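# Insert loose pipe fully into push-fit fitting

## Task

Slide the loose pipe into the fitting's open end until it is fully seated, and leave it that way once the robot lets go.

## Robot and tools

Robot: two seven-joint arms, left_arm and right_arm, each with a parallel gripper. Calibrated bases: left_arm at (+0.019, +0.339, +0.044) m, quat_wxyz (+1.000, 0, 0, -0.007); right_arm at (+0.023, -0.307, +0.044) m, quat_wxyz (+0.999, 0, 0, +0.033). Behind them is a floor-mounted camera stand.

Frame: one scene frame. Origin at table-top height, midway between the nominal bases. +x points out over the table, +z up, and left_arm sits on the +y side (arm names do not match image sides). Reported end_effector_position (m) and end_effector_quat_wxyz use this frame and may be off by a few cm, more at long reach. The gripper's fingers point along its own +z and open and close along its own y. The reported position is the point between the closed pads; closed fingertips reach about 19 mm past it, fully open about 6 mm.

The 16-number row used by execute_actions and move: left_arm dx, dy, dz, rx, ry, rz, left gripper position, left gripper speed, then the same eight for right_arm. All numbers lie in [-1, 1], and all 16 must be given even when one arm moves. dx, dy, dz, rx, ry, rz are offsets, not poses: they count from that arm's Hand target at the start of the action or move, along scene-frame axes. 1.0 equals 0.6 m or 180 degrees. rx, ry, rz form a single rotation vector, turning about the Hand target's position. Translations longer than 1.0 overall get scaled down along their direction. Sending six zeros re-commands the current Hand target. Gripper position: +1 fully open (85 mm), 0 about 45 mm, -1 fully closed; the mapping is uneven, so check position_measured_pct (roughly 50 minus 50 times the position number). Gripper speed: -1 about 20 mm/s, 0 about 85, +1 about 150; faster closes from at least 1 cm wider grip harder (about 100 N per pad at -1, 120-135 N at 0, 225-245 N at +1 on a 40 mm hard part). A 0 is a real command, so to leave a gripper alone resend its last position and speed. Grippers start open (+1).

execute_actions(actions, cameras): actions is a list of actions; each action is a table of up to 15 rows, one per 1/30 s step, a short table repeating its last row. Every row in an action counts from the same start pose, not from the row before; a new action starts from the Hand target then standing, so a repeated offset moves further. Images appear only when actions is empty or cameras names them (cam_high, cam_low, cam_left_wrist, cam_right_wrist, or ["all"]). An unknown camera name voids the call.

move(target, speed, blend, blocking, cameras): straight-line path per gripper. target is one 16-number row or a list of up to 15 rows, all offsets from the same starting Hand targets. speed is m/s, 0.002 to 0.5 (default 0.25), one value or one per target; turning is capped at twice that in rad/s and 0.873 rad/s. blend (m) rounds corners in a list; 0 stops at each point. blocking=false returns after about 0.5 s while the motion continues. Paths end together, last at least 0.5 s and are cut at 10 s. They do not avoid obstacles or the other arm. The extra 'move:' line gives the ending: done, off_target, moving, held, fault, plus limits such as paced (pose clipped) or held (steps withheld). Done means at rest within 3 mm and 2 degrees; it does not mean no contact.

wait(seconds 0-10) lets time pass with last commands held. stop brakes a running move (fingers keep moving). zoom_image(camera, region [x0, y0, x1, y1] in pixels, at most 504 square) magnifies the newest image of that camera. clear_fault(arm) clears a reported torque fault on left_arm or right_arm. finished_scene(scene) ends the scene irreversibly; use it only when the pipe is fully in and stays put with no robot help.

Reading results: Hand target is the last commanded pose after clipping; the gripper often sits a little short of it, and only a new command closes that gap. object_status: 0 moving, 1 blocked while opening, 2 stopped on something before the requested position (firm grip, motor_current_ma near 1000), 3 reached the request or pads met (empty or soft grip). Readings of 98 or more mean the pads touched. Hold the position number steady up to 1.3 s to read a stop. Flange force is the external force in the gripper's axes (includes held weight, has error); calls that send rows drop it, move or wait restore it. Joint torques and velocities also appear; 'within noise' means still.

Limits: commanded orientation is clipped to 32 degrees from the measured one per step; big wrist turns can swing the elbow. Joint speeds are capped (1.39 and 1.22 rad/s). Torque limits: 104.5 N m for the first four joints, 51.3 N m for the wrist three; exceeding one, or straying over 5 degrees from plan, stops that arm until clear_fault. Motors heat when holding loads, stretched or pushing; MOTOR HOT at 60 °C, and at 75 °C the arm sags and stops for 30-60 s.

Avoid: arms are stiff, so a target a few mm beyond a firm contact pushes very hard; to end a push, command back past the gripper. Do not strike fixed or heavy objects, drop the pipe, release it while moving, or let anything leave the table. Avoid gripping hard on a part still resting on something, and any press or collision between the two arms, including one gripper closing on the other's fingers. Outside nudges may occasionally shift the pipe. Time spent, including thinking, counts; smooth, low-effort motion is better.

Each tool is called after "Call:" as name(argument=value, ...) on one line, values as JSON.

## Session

Scene 1 done. Now look at scene 2.

Call:
execute_actions(actions=[])

Scene clock: 0.00 s.
left_arm: end_effector_position=(+0.2847, +0.1658, +0.2689) position_measured_pct=0.0 object_status=3 motor_current_ma=0 end_effector_quat_wxyz=(-0.011, +0.872, +0.489, +0.003) | right_arm: end_effector_position=(+0.2269, -0.0893, +0.3742) position_measured_pct=0.0 object_status=3 motor_current_ma=0 end_effector_quat_wxyz=(+0.227, +0.662, -0.448, +0.557)
Joint positions: left_arm=[0.243 0.129 0.292 2.005 -0.061 1.03 0.029] | right_arm=[-1.384 0.604 -0.14 1.72 0.664 2.009 1.777]
Joint velocities: within noise
Joint torques (N m): no reading
Motor temperatures (°C): left_arm=[36 32 28 30 40 43 37] | right_arm=[29 33 28 31 37 33 38]
Flange force (N): no reading
Hand target: left_arm +0.2847, +0.1658, +0.2689; -0.011, +0.872, +0.489, +0.003 | right_arm +0.2269, -0.0893, +0.3742; +0.227, +0.662, -0.448, +0.557
Tool commands: left_gripper/position=+1.0 left_gripper/speed=+1.0 right_gripper/position=+1.0 right_gripper/speed=+1.0
camera_calibration:
cam_left_wrist: T_world_to_cam=[[0.863536, -0.50295, -0.0366978, -0.150151], [-0.502511, -0.864316, 0.0209952, 0.328235], [-0.042278, 0.000310943, -0.999106, 0.434392], [0, 0, 0, 1]] pos_world=[0.312967, 0.208045, 0.421602]
cam_right_wrist: T_world_to_cam=[[-0.852381, -0.493201, -0.173781, 0.216153], [-0.0104985, 0.348401, -0.937287, 0.438215], [0.522816, -0.797101, -0.302148, 0.0747774], [0, 0, 0, 1]] pos_world=[0.14975, 0.0135378, 0.47089]

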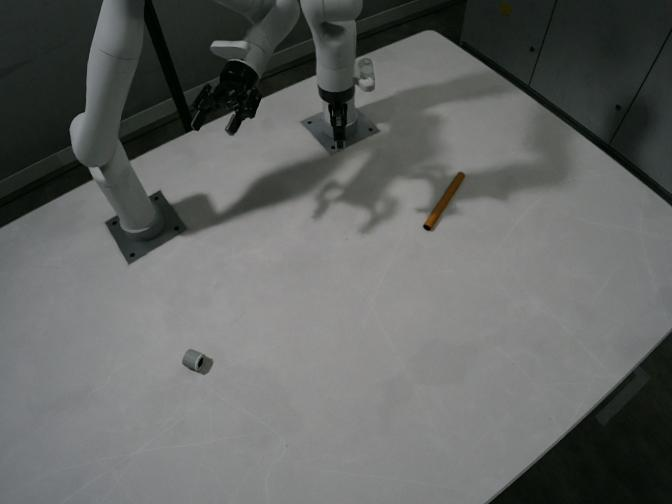

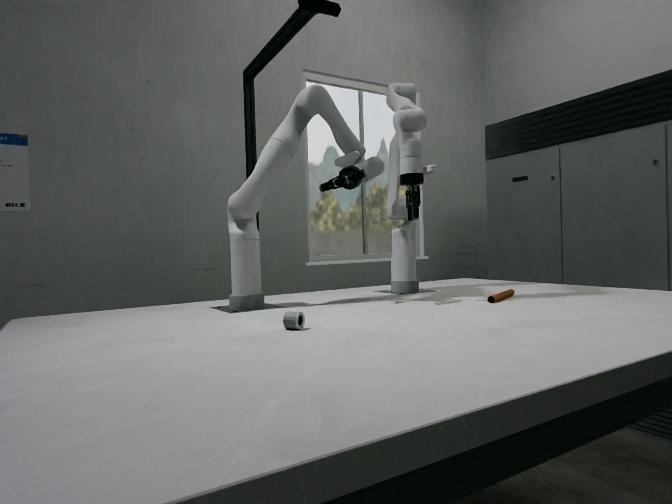

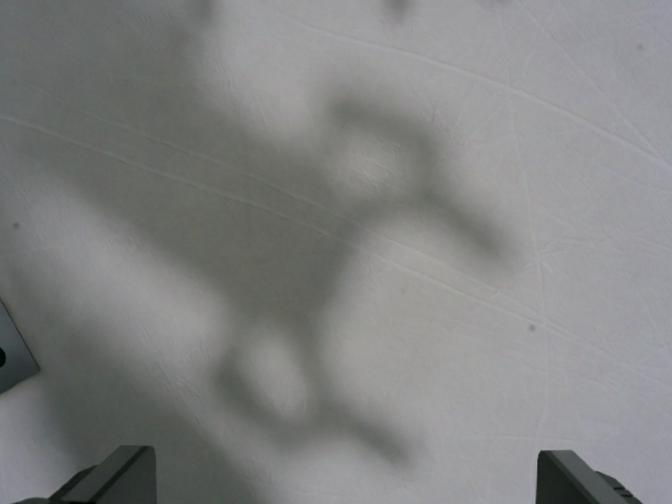

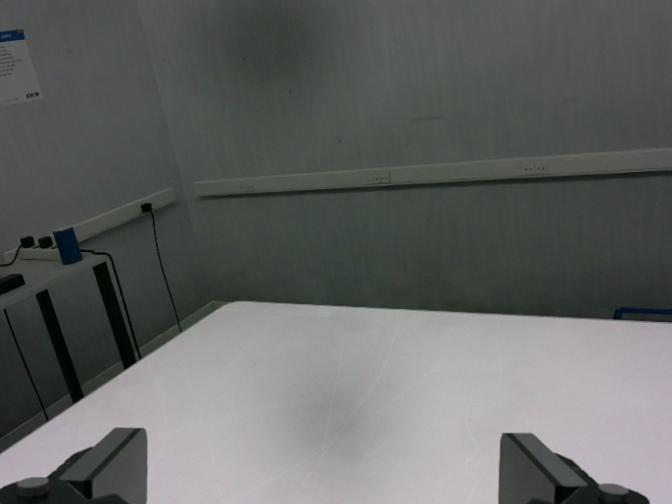

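Call:
zoom_image(camera="cam_high", region=[165, 335, 235, 388])

Call:
zoom_image(camera="cam_high", region=[400, 155, 490, 245])

Call:
zoom_image(camera="cam_low", region=[265, 300, 325, 345])

Call:
zoom_image(camera="cam_low", region=[470, 275, 530, 320])

Scaled by 7.200 from the camera's 672x504 image, which has a finer 960x720 frame.

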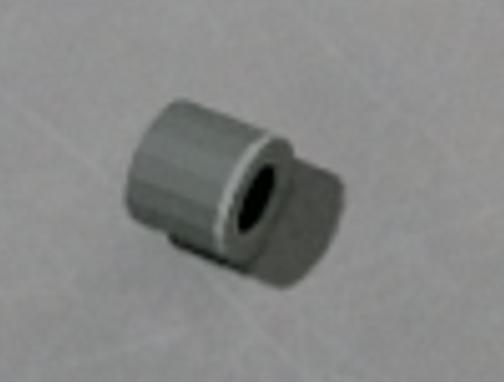

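Scaled by 5.600 from the camera's 672x504 image, which has a finer 960x720 frame.

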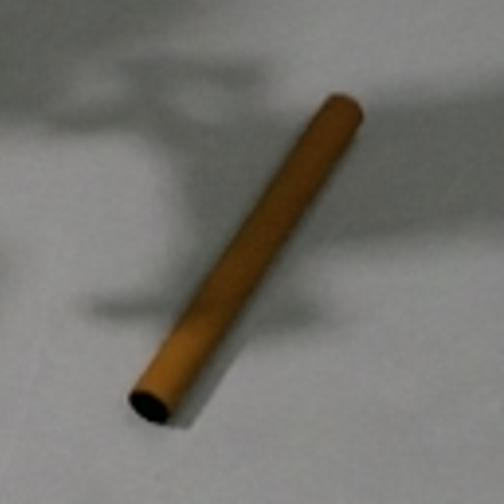

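Scaled by 8.400 from the camera's 672x504 image, which has a finer 960x720 frame.

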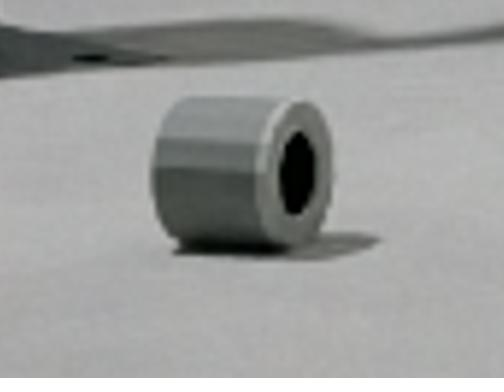

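Scaled by 8.400 from the camera's 672x504 image, which has a finer 960x720 frame.

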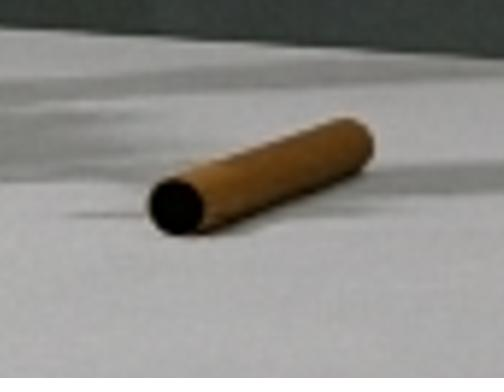

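Call:
move(target=[0.2388,0.4055,-0.1983,-0.0134,-0.0958,-0.6940,0.0,1, 0.2518,-0.5372,-0.4237,-0.0108,0.2815,0.5241,0.3,1], speed=0.4, cameras=["all"])

Scene clock: 18.13 s.
left_arm: end_effector_position=(+0.4280, +0.4091, +0.1500) position_measured_pct=49.8 object_status=3 motor_current_ma=0 end_effector_quat_wxyz=(+0.072, +0.826, -0.548, +0.109) | right_arm: end_effector_position=(+0.3780, -0.4116, +0.1200) position_measured_pct=35.1 object_status=3 motor_current_ma=0 end_effector_quat_wxyz=(-0.079, +0.919, +0.297, +0.246)
Joint positions: left_arm=[-0.813 0.567 0.532 1.966 -0.025 0.657 -3.063] | right_arm=[0.815 0.533 -0.161 2.327 1.812 -0.424 4.083]
Joint torques (N m): left_arm=[-0.44 -15.48 3.05 -6.38 0.68 -0.38 -0.45] | right_arm=[-2.17 -14.24 -1.77 -3.64 -0.4 -1.37 0.22]
Flange force (N): left_arm=[1.1 0.2 3.1] | right_arm=no reading
Hand target: left_arm +0.4280, +0.4091, +0.1500; +0.072, +0.826, -0.548, +0.109 | right_arm +0.3780, -0.4116, +0.1200; -0.079, +0.919, +0.297, +0.246
Off the commanded pose: left_arm 0.000 m, 0 deg | right_arm 0.000 m, 0 deg.
move: done; limits=paced
camera_calibration:
cam_left_wrist: T_world_to_cam=[[-0.910096, -0.414137, -0.0147037, 0.563557], [-0.400771, 0.888638, -0.222946, -0.111023], [0.105397, -0.19701, -0.97472, 0.33537], [0, 0, 0, 1]] pos_world=[0.433049, 0.39812, 0.310426]
cam_right_wrist: T_world_to_cam=[[0.595987, -0.802689, 0.0221495, -0.556613], [-0.698583, -0.531896, -0.478611, 0.156493], [0.395957, 0.269773, -0.877747, 0.218246], [0, 0, 0, 1]] pos_world=[0.35464, -0.422426, 0.278793]

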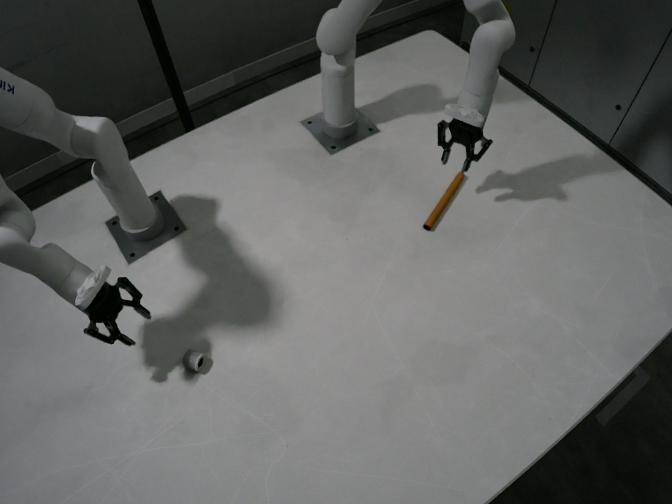

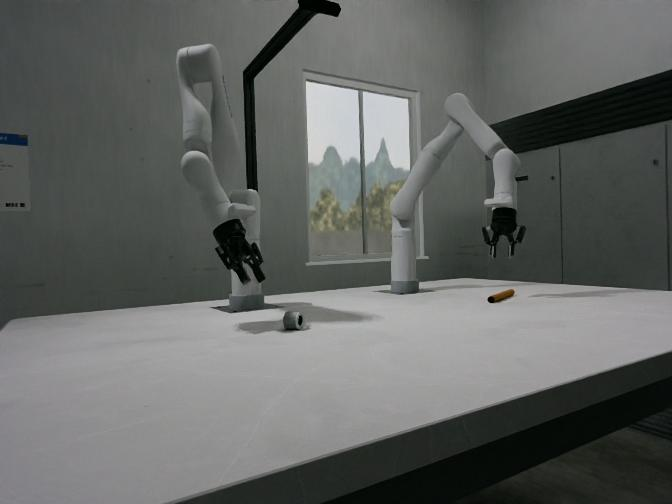

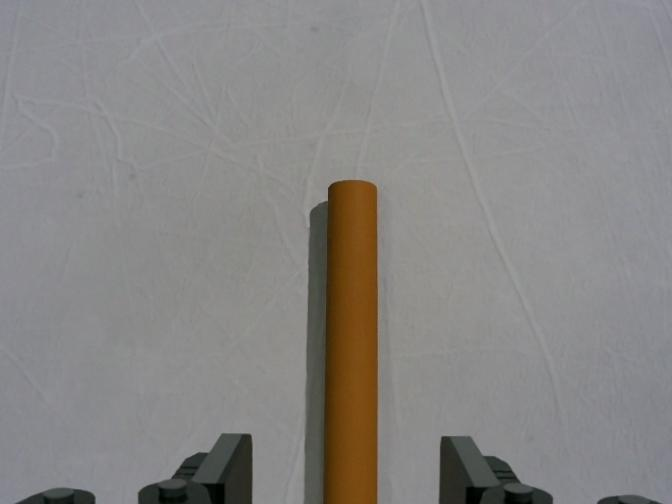

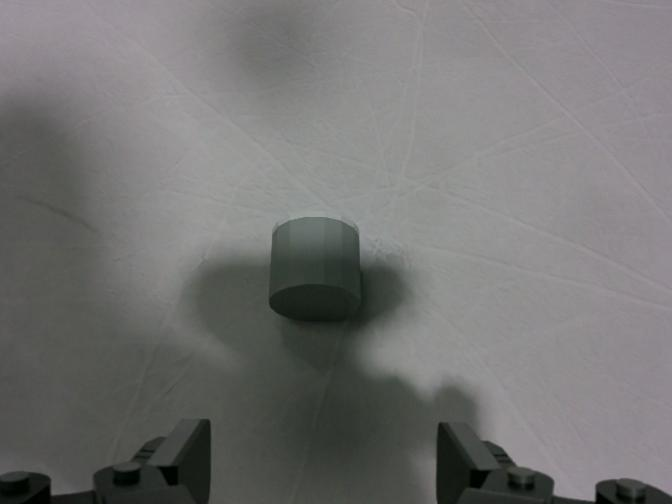

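Call:
move(target=[-0.0022,-0.0009,-0.1417,0,0,0,0.0,1, 0.0922,0.0773,-0.0683,0,0,0,0.3,1], speed=0.25, cameras=["cam_low","cam_left_wrist","cam_right_wrist"])

Scene clock: 33.83 s.
left_arm: end_effector_position=(+0.4267, +0.4085, +0.0650) position_measured_pct=49.8 object_status=3 motor_current_ma=0 end_effector_quat_wxyz=(+0.072, +0.826, -0.548, +0.109) | right_arm: end_effector_position=(+0.4334, -0.3653, +0.0790) position_measured_pct=35.1 object_status=3 motor_current_ma=0 end_effector_quat_wxyz=(-0.080, +0.919, +0.297, +0.246)
Joint positions: left_arm=[-0.748 0.751 0.447 2.025 -0.093 0.418 -3.054] | right_arm=[0.672 0.684 -0.268 2.277 1.313 -0.288 4.416]
Joint torques (N m): left_arm=[-0.49 -16.94 3.31 -4.35 0.57 -0.42 -0.45] | right_arm=[-2.28 -15.94 -2.45 -3.07 -0.31 -1.64 0.25]
Flange force (N): left_arm=[1.1 0.8 2.6] | right_arm=no reading
Hand target: left_arm +0.4267, +0.4085, +0.0650; +0.072, +0.826, -0.548, +0.109 | right_arm +0.4334, -0.3652, +0.0790; -0.079, +0.919, +0.297, +0.246
Off the commanded pose: left_arm 0.000 m, 0 deg | right_arm 0.000 m, 0 deg.
move: done
camera_calibration:
cam_left_wrist: T_world_to_cam=[[-0.910096, -0.414137, -0.0147037, 0.560917], [-0.400771, 0.888638, -0.222946, -0.13005], [0.105397, -0.19701, -0.97472, 0.252557], [0, 0, 0, 1]] pos_world=[0.431749, 0.39762, 0.225426]
cam_right_wrist: T_world_to_cam=[[0.596275, -0.802491, 0.0215621, -0.551525], [-0.698687, -0.531998, -0.478345, 0.200257], [0.395339, 0.27016, -0.877907, 0.14832], [0, 0, 0, 1]] pos_world=[0.410141, -0.376128, 0.237895]
Images, in order (width x height): cam_low 672x504, cam_left_wrist 672x504, cam_right_wrist 672x504.

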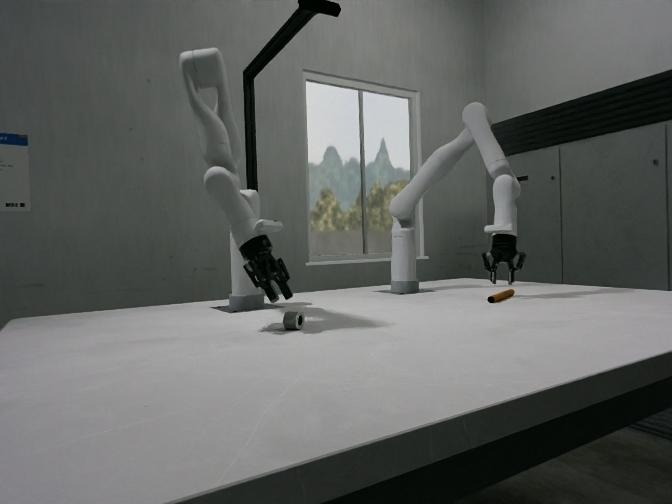

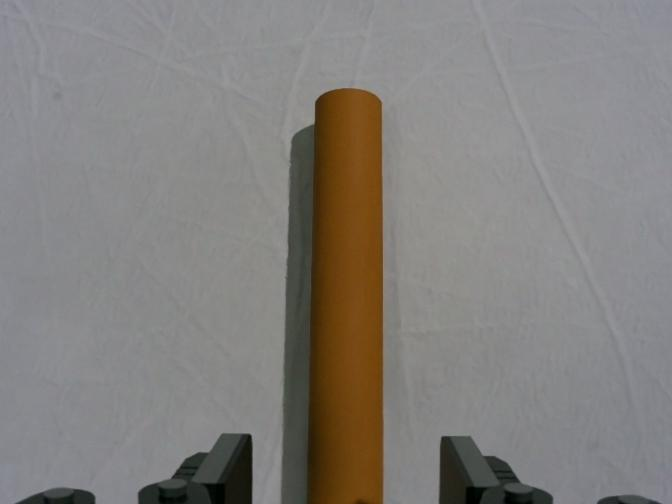

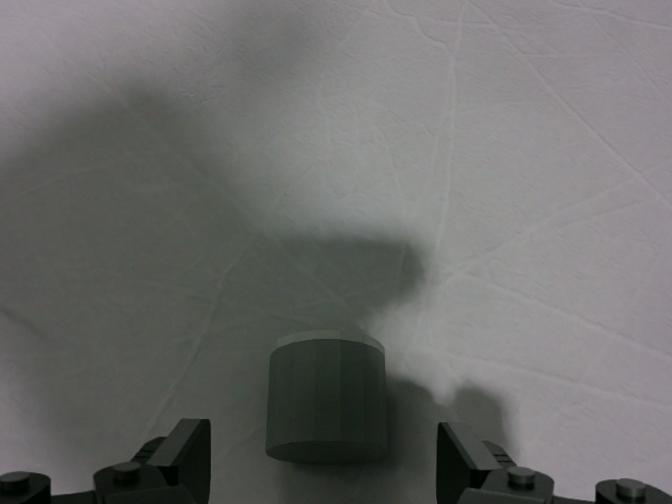

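Call:
move(target=[[0,0,-0.05,0,0,0.0028,0.0,1, 0.031,0.0213,-0.065,0,0,0,0.3,1],[0,0,-0.0692,0,0,0.0028,0.0,1, 0.0412,0.0283,-0.0867,0,0,0,0.3,1]], speed=[0.15,0.04], blend=[0.005,0], cameras=["cam_low","cam_left_wrist","cam_right_wrist"])

Call:
zoom_image(camera="cam_low", region=[250, 270, 330, 340])

Call:
zoom_image(camera="cam_low", region=[470, 255, 540, 315])

Scene clock: 38.77 s.
left_arm: end_effector_position=(+0.4267, +0.4085, +0.0234) position_measured_pct=49.8 object_status=3 motor_current_ma=0 end_effector_quat_wxyz=(+0.071, +0.829, -0.544, +0.109) | right_arm: end_effector_position=(+0.4581, -0.3483, +0.0270) position_measured_pct=35.1 object_status=3 motor_current_ma=0 end_effector_quat_wxyz=(-0.079, +0.919, +0.297, +0.246)
Joint positions: left_arm=[-0.717 0.847 0.401 2.031 -0.116 0.311 -3.051] | right_arm=[0.497 0.839 -0.135 2.23 0.984 -0.396 4.696]
Joint torques (N m): left_arm=[-0.45 -17.66 3.29 -3.46 0.43 -0.41 -0.42] | right_arm=[-2.69 -17.76 -2.02 -2.14 -0.23 -1.65 0.2]
Flange force (N): left_arm=[0.9 1.3 2.2] | right_arm=[-3.9 9.0 -4.6]
Hand target: left_arm +0.4267, +0.4085, +0.0234; +0.071, +0.829, -0.544, +0.109 | right_arm +0.4581, -0.3483, +0.0270; -0.079, +0.919, +0.297, +0.246
Off the commanded pose: left_arm 0.000 m, 0 deg | right_arm 0.000 m, 0 deg.
move: done
camera_calibration:
cam_left_wrist: T_world_to_cam=[[-0.906389, -0.422186, -0.0147317, 0.561959], [-0.408625, 0.885053, -0.222952, -0.134453], [0.107166, -0.196061, -0.974718, 0.210957], [0, 0, 0, 1]] pos_world=[0.431806, 0.397611, 0.183926]
cam_right_wrist: T_world_to_cam=[[0.596059, -0.802632, 0.0222676, -0.551514], [-0.698474, -0.531988, -0.478669, 0.201537], [0.396041, 0.269761, -0.877713, 0.0877762], [0, 0, 0, 1]] pos_world=[0.43474, -0.359126, 0.185793]
Images, in order (width x height): cam_low 672x504, cam_left_wrist 672x504, cam_right_wrist 672x504.

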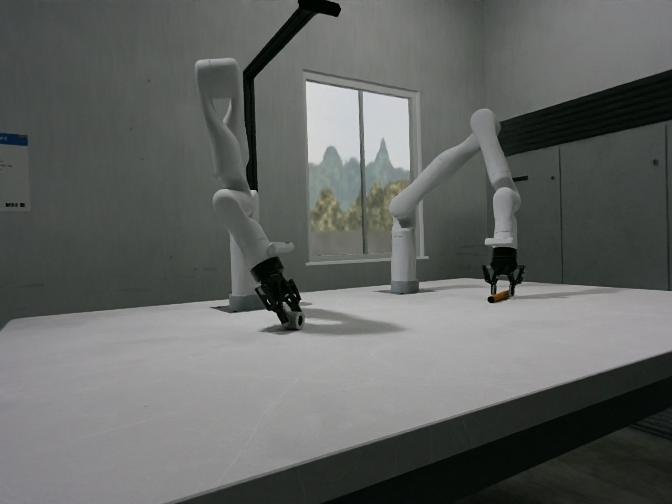

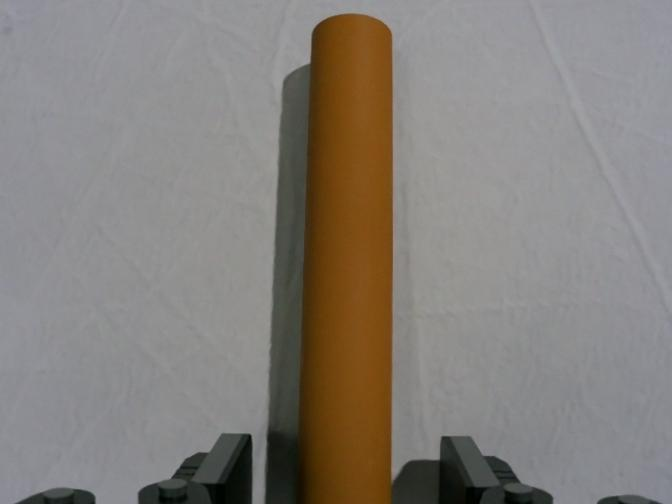

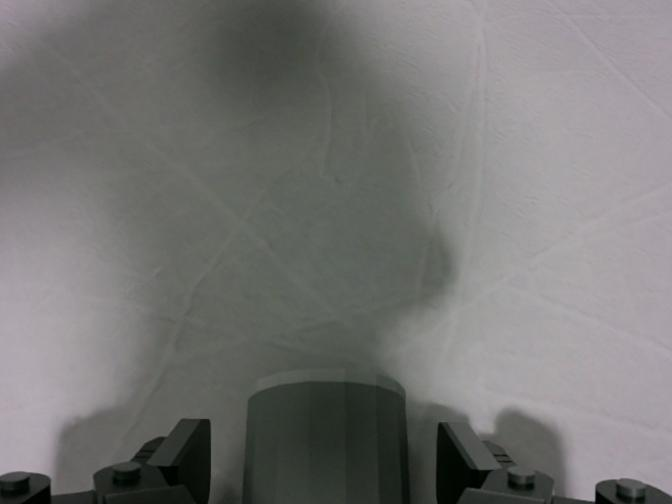

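Scaled by 6.300 from the camera's 672x504 image, which has a finer 960x720 frame.

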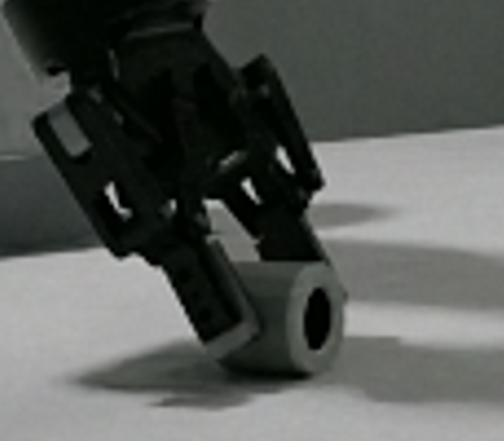

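Scaled by 7.200 from the camera's 672x504 image, which has a finer 960x720 frame.

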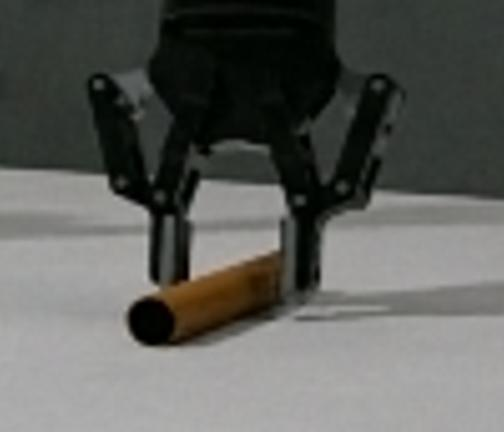

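Call:
move(target=[0,0,0,0,0,0,-0.75,-1,0,0,0,0,0,0,-0.4,-1], speed=0.05, cameras=["cam_left_wrist","cam_right_wrist"])

Scene clock: 42.80 s.
left_arm: end_effector_position=(+0.4267, +0.4085, +0.0234) position_measured_pct=76.6 object_status=0 motor_current_ma=1000 end_effector_quat_wxyz=(+0.071, +0.829, -0.544, +0.109) | right_arm: end_effector_position=(+0.4581, -0.3483, +0.0270) position_measured_pct=56.7 object_status=2 motor_current_ma=1000 end_effector_quat_wxyz=(-0.079, +0.919, +0.297, +0.246)
Joint positions: left_arm=[-0.717 0.847 0.401 2.031 -0.116 0.311 -3.051] | right_arm=[0.497 0.839 -0.135 2.23 0.984 -0.397 4.696]
Joint torques (N m): left_arm=[0.03 -14.13 2.57 -4.58 0.3 -1.65 -0.43] | right_arm=[-2.91 -12.86 -1.55 -2.65 -0.34 -0.62 0.22]
Flange force (N): left_arm=[2.1 4.8 -10.6] | right_arm=[-0.1 5.4 -17.7]
Hand target: left_arm +0.4266, +0.4085, +0.0234; +0.071, +0.829, -0.544, +0.109 | right_arm +0.4581, -0.3483, +0.0270; -0.079, +0.919, +0.297, +0.246
Off the commanded pose: left_arm 0.000 m, 0 deg | right_arm 0.000 m, 0 deg.
move: done
camera_calibration:
cam_left_wrist: T_world_to_cam=[[-0.906426, -0.422106, -0.0147535, 0.561948], [-0.408542, 0.885091, -0.222951, -0.134504], [0.107167, -0.196061, -0.974718, 0.210957], [0, 0, 0, 1]] pos_world=[0.431806, 0.397611, 0.183926]
cam_right_wrist: T_world_to_cam=[[0.596059, -0.802632, 0.0222676, -0.551454], [-0.698474, -0.531988, -0.478669, 0.201467], [0.396041, 0.269761, -0.877713, 0.0878158], [0, 0, 0, 1]] pos_world=[0.43464, -0.359126, 0.185793]
Images, in order (width x height): cam_left_wrist 672x504, cam_right_wrist 672x504.

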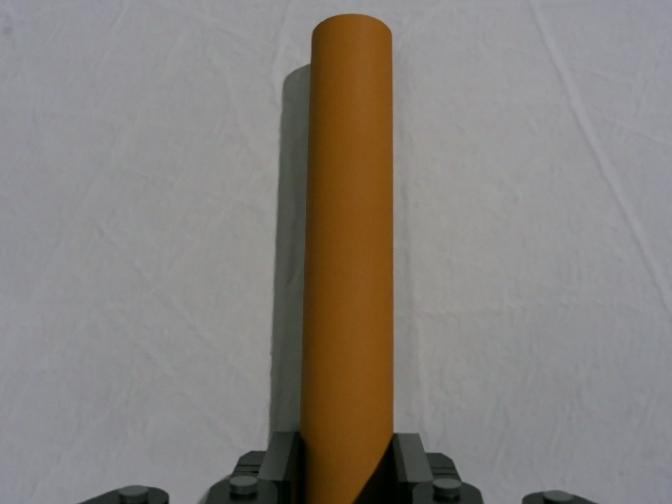

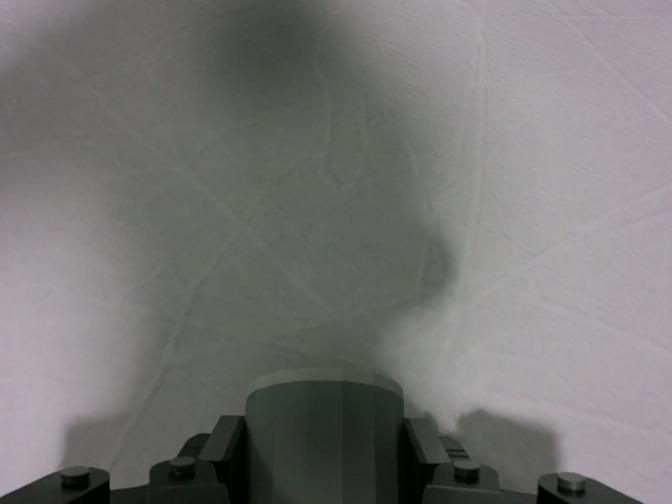

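Call:
move(target=[0,0,0.00833,0,0,0,-0.75,-1,0,0,0.00833,0,0,0,-0.4,-1], speed=0.02, cameras=[])

Call:
move(target=[0,0,0.16667,0,0,0,-0.75,-1,0,0,0.16667,0,0,0,-0.4,-1], speed=0.2, cameras=["cam_high","cam_low","cam_left_wrist","cam_right_wrist"])

Scene clock: 44.20 s.
left_arm: end_effector_position=(+0.4267, +0.4085, +0.0284) position_measured_pct=76.6 object_status=2 motor_current_ma=1000 end_effector_quat_wxyz=(+0.071, +0.829, -0.544, +0.109) | right_arm: end_effector_position=(+0.4580, -0.3482, +0.0319) position_measured_pct=56.7 object_status=2 motor_current_ma=1000 end_effector_quat_wxyz=(-0.079, +0.919, +0.297, +0.246)
Joint positions: left_arm=[-0.721 0.835 0.406 2.032 -0.113 0.323 -3.051] | right_arm=[0.507 0.825 -0.149 2.231 1.001 -0.382 4.678]
Joint torques (N m): left_arm=[-0.46 -18.03 3.59 -3.7 0.44 -0.41 -0.47] | right_arm=[-2.11 -17.71 -2.29 -2.32 -0.23 -1.73 0.2]
Flange force (N): left_arm=[0.7 1.3 3.6] | right_arm=[-3.8 6.6 -3.0]
Hand target: left_arm +0.4267, +0.4085, +0.0284; +0.071, +0.829, -0.544, +0.109 | right_arm +0.4581, -0.3483, +0.0320; -0.079, +0.919, +0.297, +0.246
Off the commanded pose: left_arm 0.000 m, 0 deg | right_arm 0.000 m, 0 deg.
move: done
No camera images: "cameras" was empty.

Scene clock: 46.20 s.
left_arm: end_effector_position=(+0.4267, +0.4085, +0.1284) position_measured_pct=76.6 object_status=2 motor_current_ma=1000 end_effector_quat_wxyz=(+0.071, +0.829, -0.544, +0.109) | right_arm: end_effector_position=(+0.4580, -0.3482, +0.1319) position_measured_pct=56.7 object_status=2 motor_current_ma=1000 end_effector_quat_wxyz=(-0.079, +0.919, +0.297, +0.246)
Joint positions: left_arm=[-0.798 0.608 0.512 1.992 -0.041 0.589 -3.053] | right_arm=[0.59 0.541 -0.256 2.207 1.867 -0.301 3.736]
Joint torques (N m): left_arm=[-0.5 -16.29 3.24 -6.04 0.69 -0.38 -0.42] | right_arm=[-2.22 -15.78 -2.14 -5.05 -0.59 -1.01 0.33]
Flange force (N): left_arm=[0.8 0.2 4.5] | right_arm=no reading
Hand target: left_arm +0.4267, +0.4085, +0.1284; +0.071, +0.829, -0.544, +0.109 | right_arm +0.4581, -0.3482, +0.1320; -0.079, +0.919, +0.297, +0.246
Off the commanded pose: left_arm 0.000 m, 0 deg | right_arm 0.000 m, 0 deg.
move: done
camera_calibration:
cam_left_wrist: T_world_to_cam=[[-0.906426, -0.422106, -0.0147535, 0.563497], [-0.408542, 0.885091, -0.222951, -0.111095], [0.107167, -0.196061, -0.974718, 0.313302], [0, 0, 0, 1]] pos_world=[0.431806, 0.397611, 0.288926]
cam_right_wrist: T_world_to_cam=[[0.595936, -0.802717, 0.0224871, -0.553752], [-0.698389, -0.531899, -0.478891, 0.251839], [0.396375, 0.269684, -0.877586, 0.179738], [0, 0, 0, 1]] pos_world=[0.434639, -0.359026, 0.290792]

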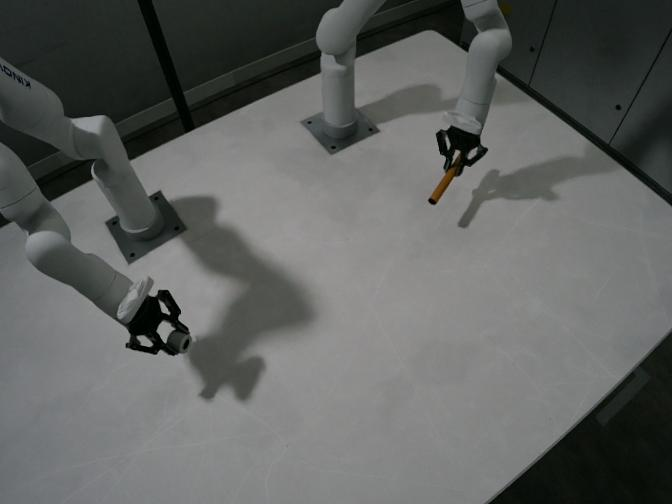

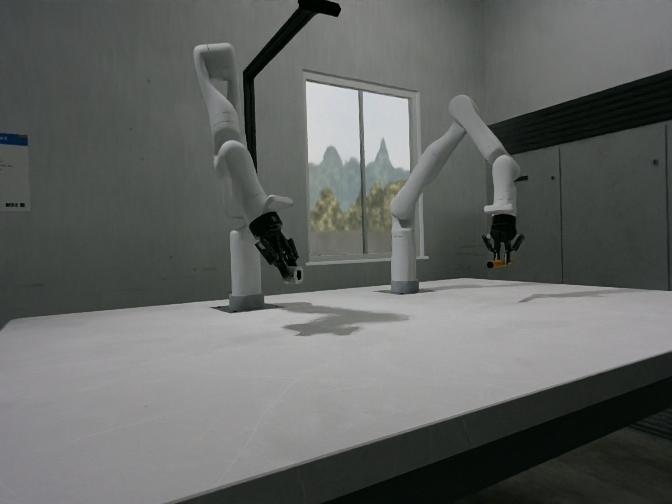

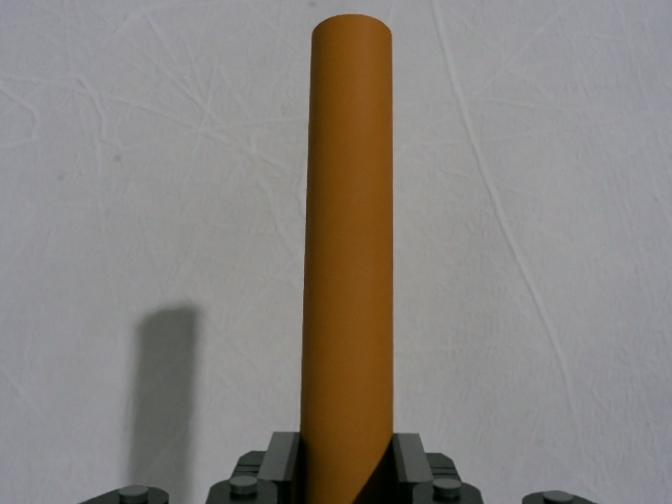

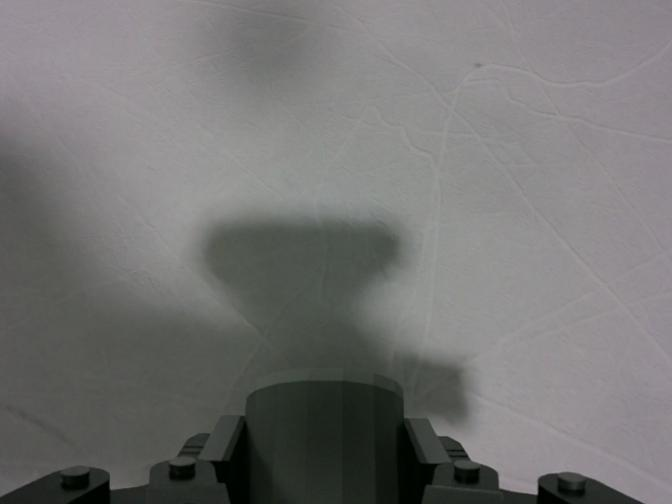

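Call:
move(target=[-0.0445,-0.4975,0.1027,0,0,-0.1275,-0.75,-1,-0.0968,0.4353,0.0877,0,0,0.30067,-0.4,-1], speed=0.28, cameras=["cam_high","cam_low","cam_left_wrist","cam_right_wrist"])

Scene clock: 50.13 s.
left_arm: end_effector_position=(+0.4000, +0.1101, +0.1901) position_measured_pct=76.6 object_status=2 motor_current_ma=1000 end_effector_quat_wxyz=(+0.092, +0.704, -0.698, +0.093) | right_arm: end_effector_position=(+0.4000, -0.0871, +0.1846) position_measured_pct=56.7 object_status=2 motor_current_ma=1000 end_effector_quat_wxyz=(-0.183, +0.683, +0.683, +0.183)
Joint positions: left_arm=[-0.135 0.509 0.615 1.909 -0.073 0.696 -2.664] | right_arm=[0.016 0.479 -0.246 2.013 2.446 -0.637 3.441]
Joint torques (N m): left_arm=[-0.5 -15.39 3.21 -7.79 0.85 -0.81 -0.52] | right_arm=[-2.7 -16.08 -2.18 -6.32 -1.04 -0.43 0.35]
Flange force (N): left_arm=[1.2 0.5 4.3] | right_arm=[-6.5 1.2 -0.4]
Hand target: left_arm +0.4000, +0.1100, +0.1901; +0.092, +0.704, -0.698, +0.093 | right_arm +0.4000, -0.0871, +0.1846; -0.183, +0.683, +0.683, +0.183
Off the commanded pose: left_arm 0.000 m, 0 deg | right_arm 0.000 m, 0 deg.
move: done
camera_calibration:
cam_left_wrist: T_world_to_cam=[[-0.999268, -0.0353247, -0.014682, 0.408824], [-0.031165, 0.974308, -0.223054, -0.00486199], [0.0221841, -0.222433, -0.974696, 0.35458], [0, 0, 0, 1]] pos_world=[0.400507, 0.098049, 0.350525]
cam_right_wrist: T_world_to_cam=[[0.999676, 0.0124048, 0.0222408, -0.401182], [0.0215412, -0.877726, -0.478678, 0.0572156], [0.0135834, 0.479002, -0.877709, 0.349868], [0, 0, 0, 1]] pos_world=[0.395067, -0.112391, 0.343393]

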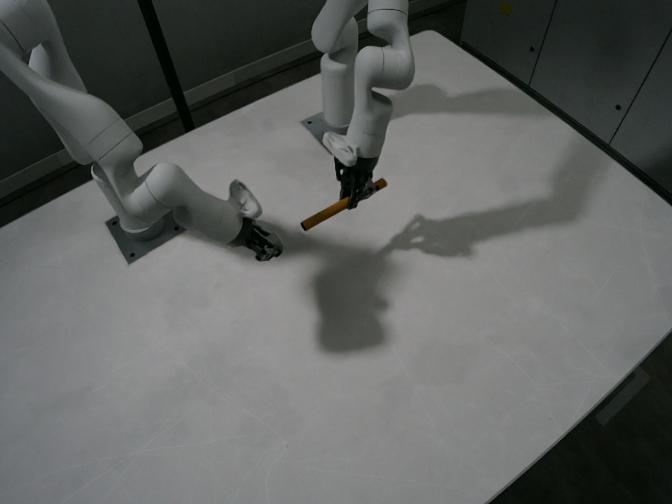

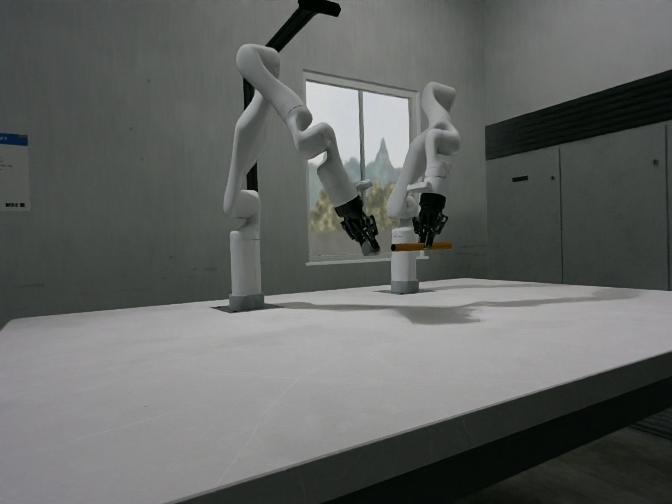

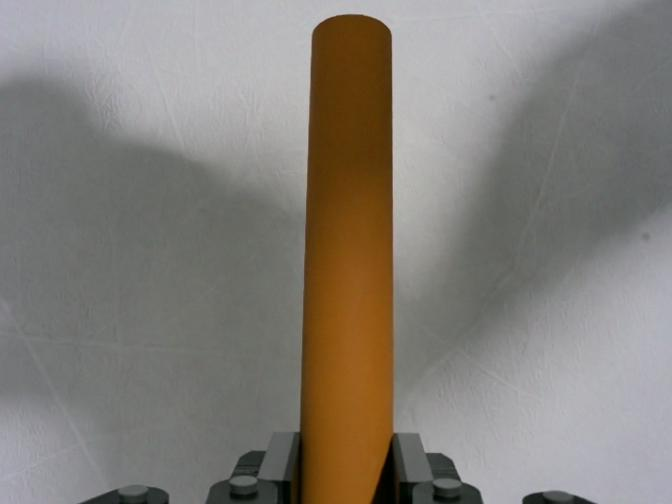

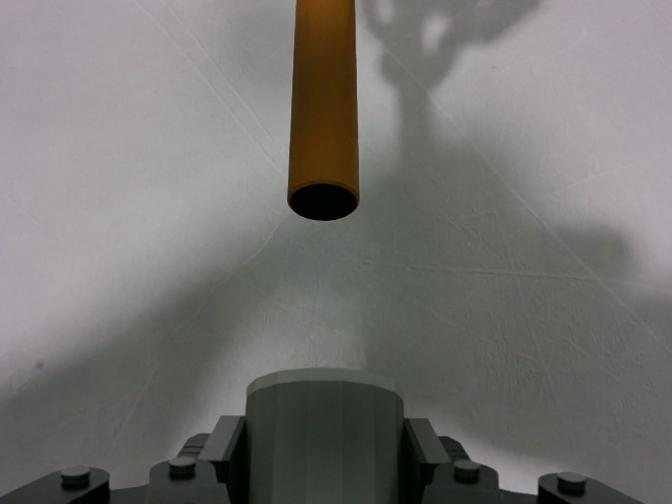

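Call:
move(target=[0,-0.0417,0,0,0,0,-0.75,-1,0,0.0417,0,0,0,0,-0.4,-1], speed=0.1, cameras=["cam_high","cam_low","cam_left_wrist","cam_right_wrist"])

Call:
zoom_image(camera="cam_low", region=[365, 225, 435, 277])

Call:
zoom_image(camera="cam_right_wrist", region=[196, 184, 456, 444])

Call:
zoom_image(camera="cam_left_wrist", region=[226, 0, 486, 195])

Scene clock: 52.80 s.
left_arm: end_effector_position=(+0.4000, +0.0850, +0.1901) position_measured_pct=76.6 object_status=2 motor_current_ma=1000 end_effector_quat_wxyz=(+0.092, +0.704, -0.698, +0.093) | right_arm: end_effector_position=(+0.4000, -0.0621, +0.1846) position_measured_pct=56.7 object_status=2 motor_current_ma=1000 end_effector_quat_wxyz=(-0.183, +0.683, +0.683, +0.183)
Joint positions: left_arm=[-0.062 0.524 0.6 1.876 -0.085 0.698 -2.603] | right_arm=[-0.046 0.488 -0.25 1.997 2.445 -0.611 3.385]
Joint torques (N m): left_arm=[-0.76 -16.05 3.26 -7.87 0.71 -0.76 -0.45] | right_arm=[-2.63 -16.3 -2.34 -6.77 -1.03 -0.48 0.15]
Flange force (N): left_arm=[1.7 0.6 4.8] | right_arm=[-7.2 0.1 0.2]
Hand target: left_arm +0.4000, +0.0850, +0.1901; +0.092, +0.704, -0.698, +0.093 | right_arm +0.4000, -0.0621, +0.1846; -0.183, +0.683, +0.683, +0.183
Off the commanded pose: left_arm 0.000 m, 0 deg | right_arm 0.000 m, 0 deg.
move: done
camera_calibration:
cam_left_wrist: T_world_to_cam=[[-0.999271, -0.0352273, -0.0147046, 0.40794], [-0.0310657, 0.974317, -0.223029, 0.0195443], [0.0221836, -0.22241, -0.974701, 0.348997], [0, 0, 0, 1]] pos_world=[0.400508, 0.0729488, 0.350526]
cam_right_wrist: T_world_to_cam=[[0.999675, 0.0125405, 0.0222012, -0.401467], [0.0216413, -0.877724, -0.478678, 0.0791187], [0.0134837, 0.479002, -0.87771, 0.337933], [0, 0, 0, 1]] pos_world=[0.395068, -0.0873918, 0.343393]

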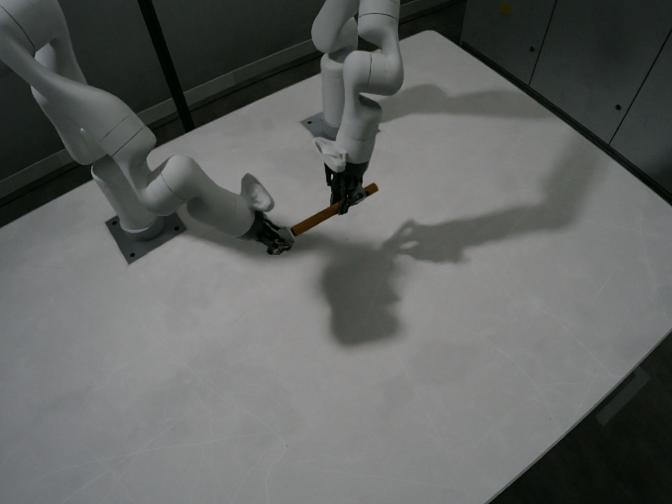

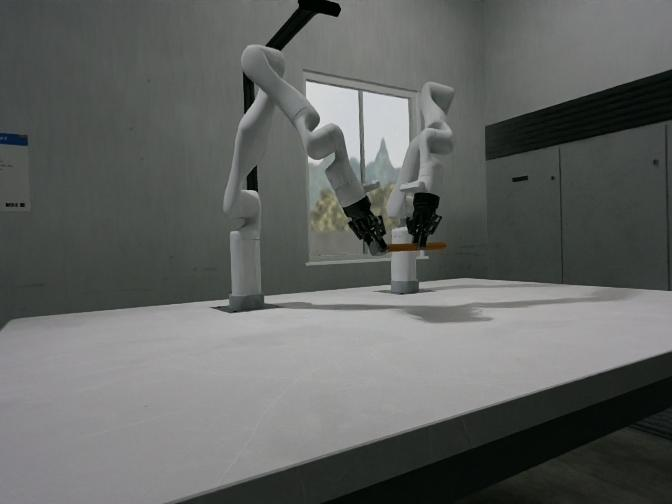

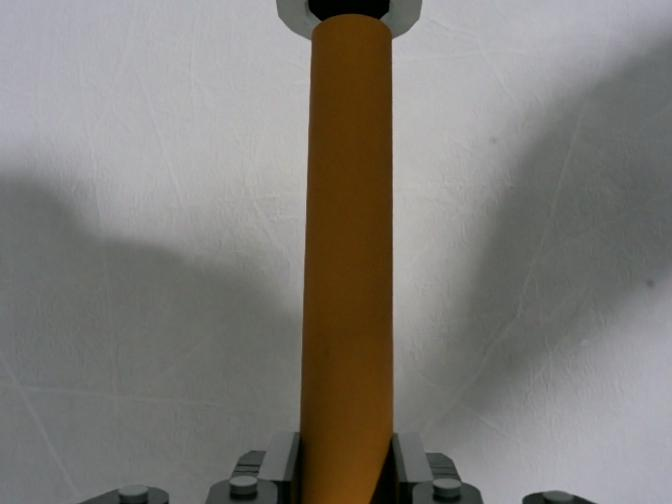

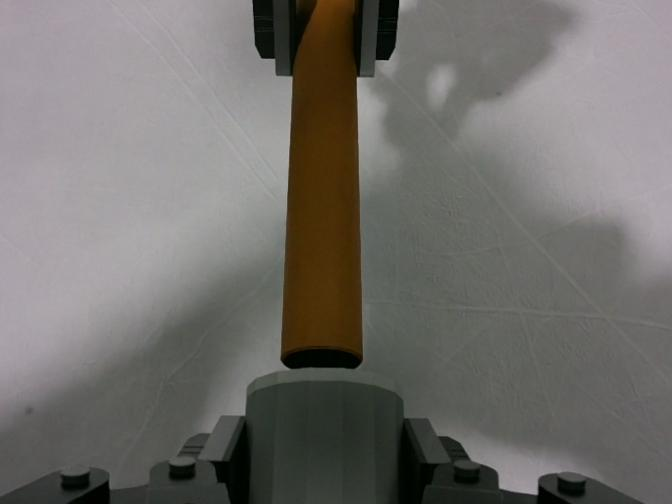

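Scaled by 7.200 from the camera's 672x504 image, which has a finer 960x720 frame.

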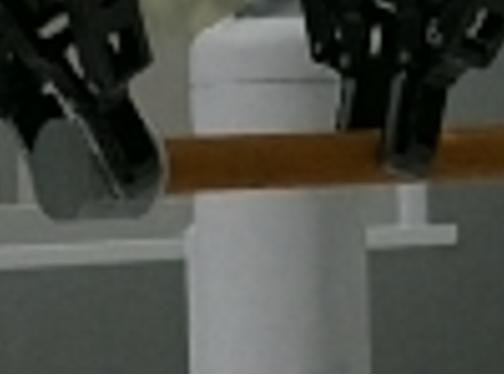

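Scaled by 1.938.

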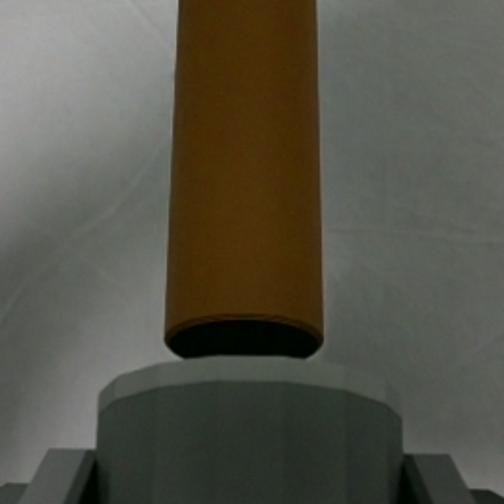

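Scaled by 1.938.

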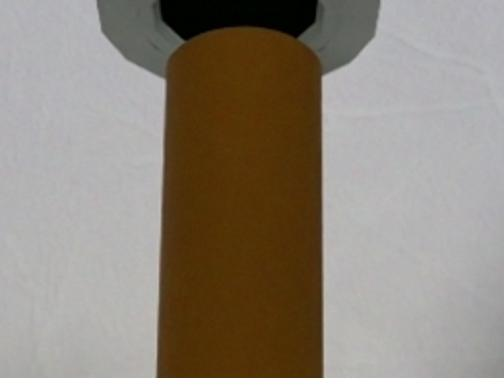

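Call:
zoom_image(camera="cam_low", region=[367, 236, 397, 259])

Call:
zoom_image(camera="cam_right_wrist", region=[236, 330, 416, 420])

Call:
zoom_image(camera="cam_left_wrist", region=[266, 0, 436, 85])

Scaled by 16.800 from the camera's 672x504 image, which has a finer 960x720 frame.

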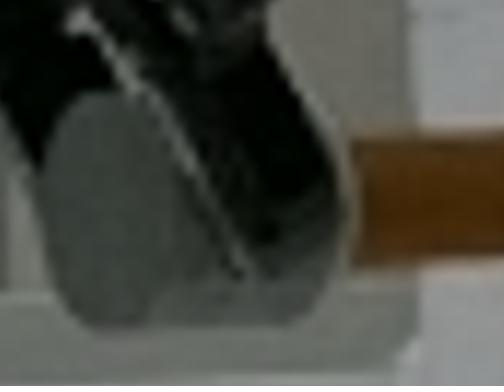

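Scaled by 2.800.

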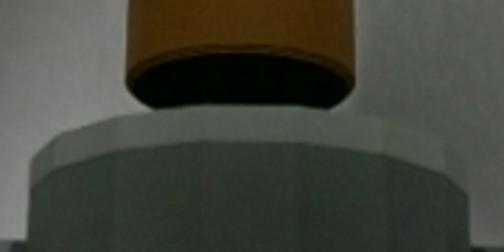

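Scaled by 2.965.

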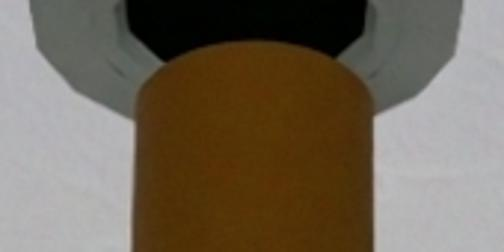

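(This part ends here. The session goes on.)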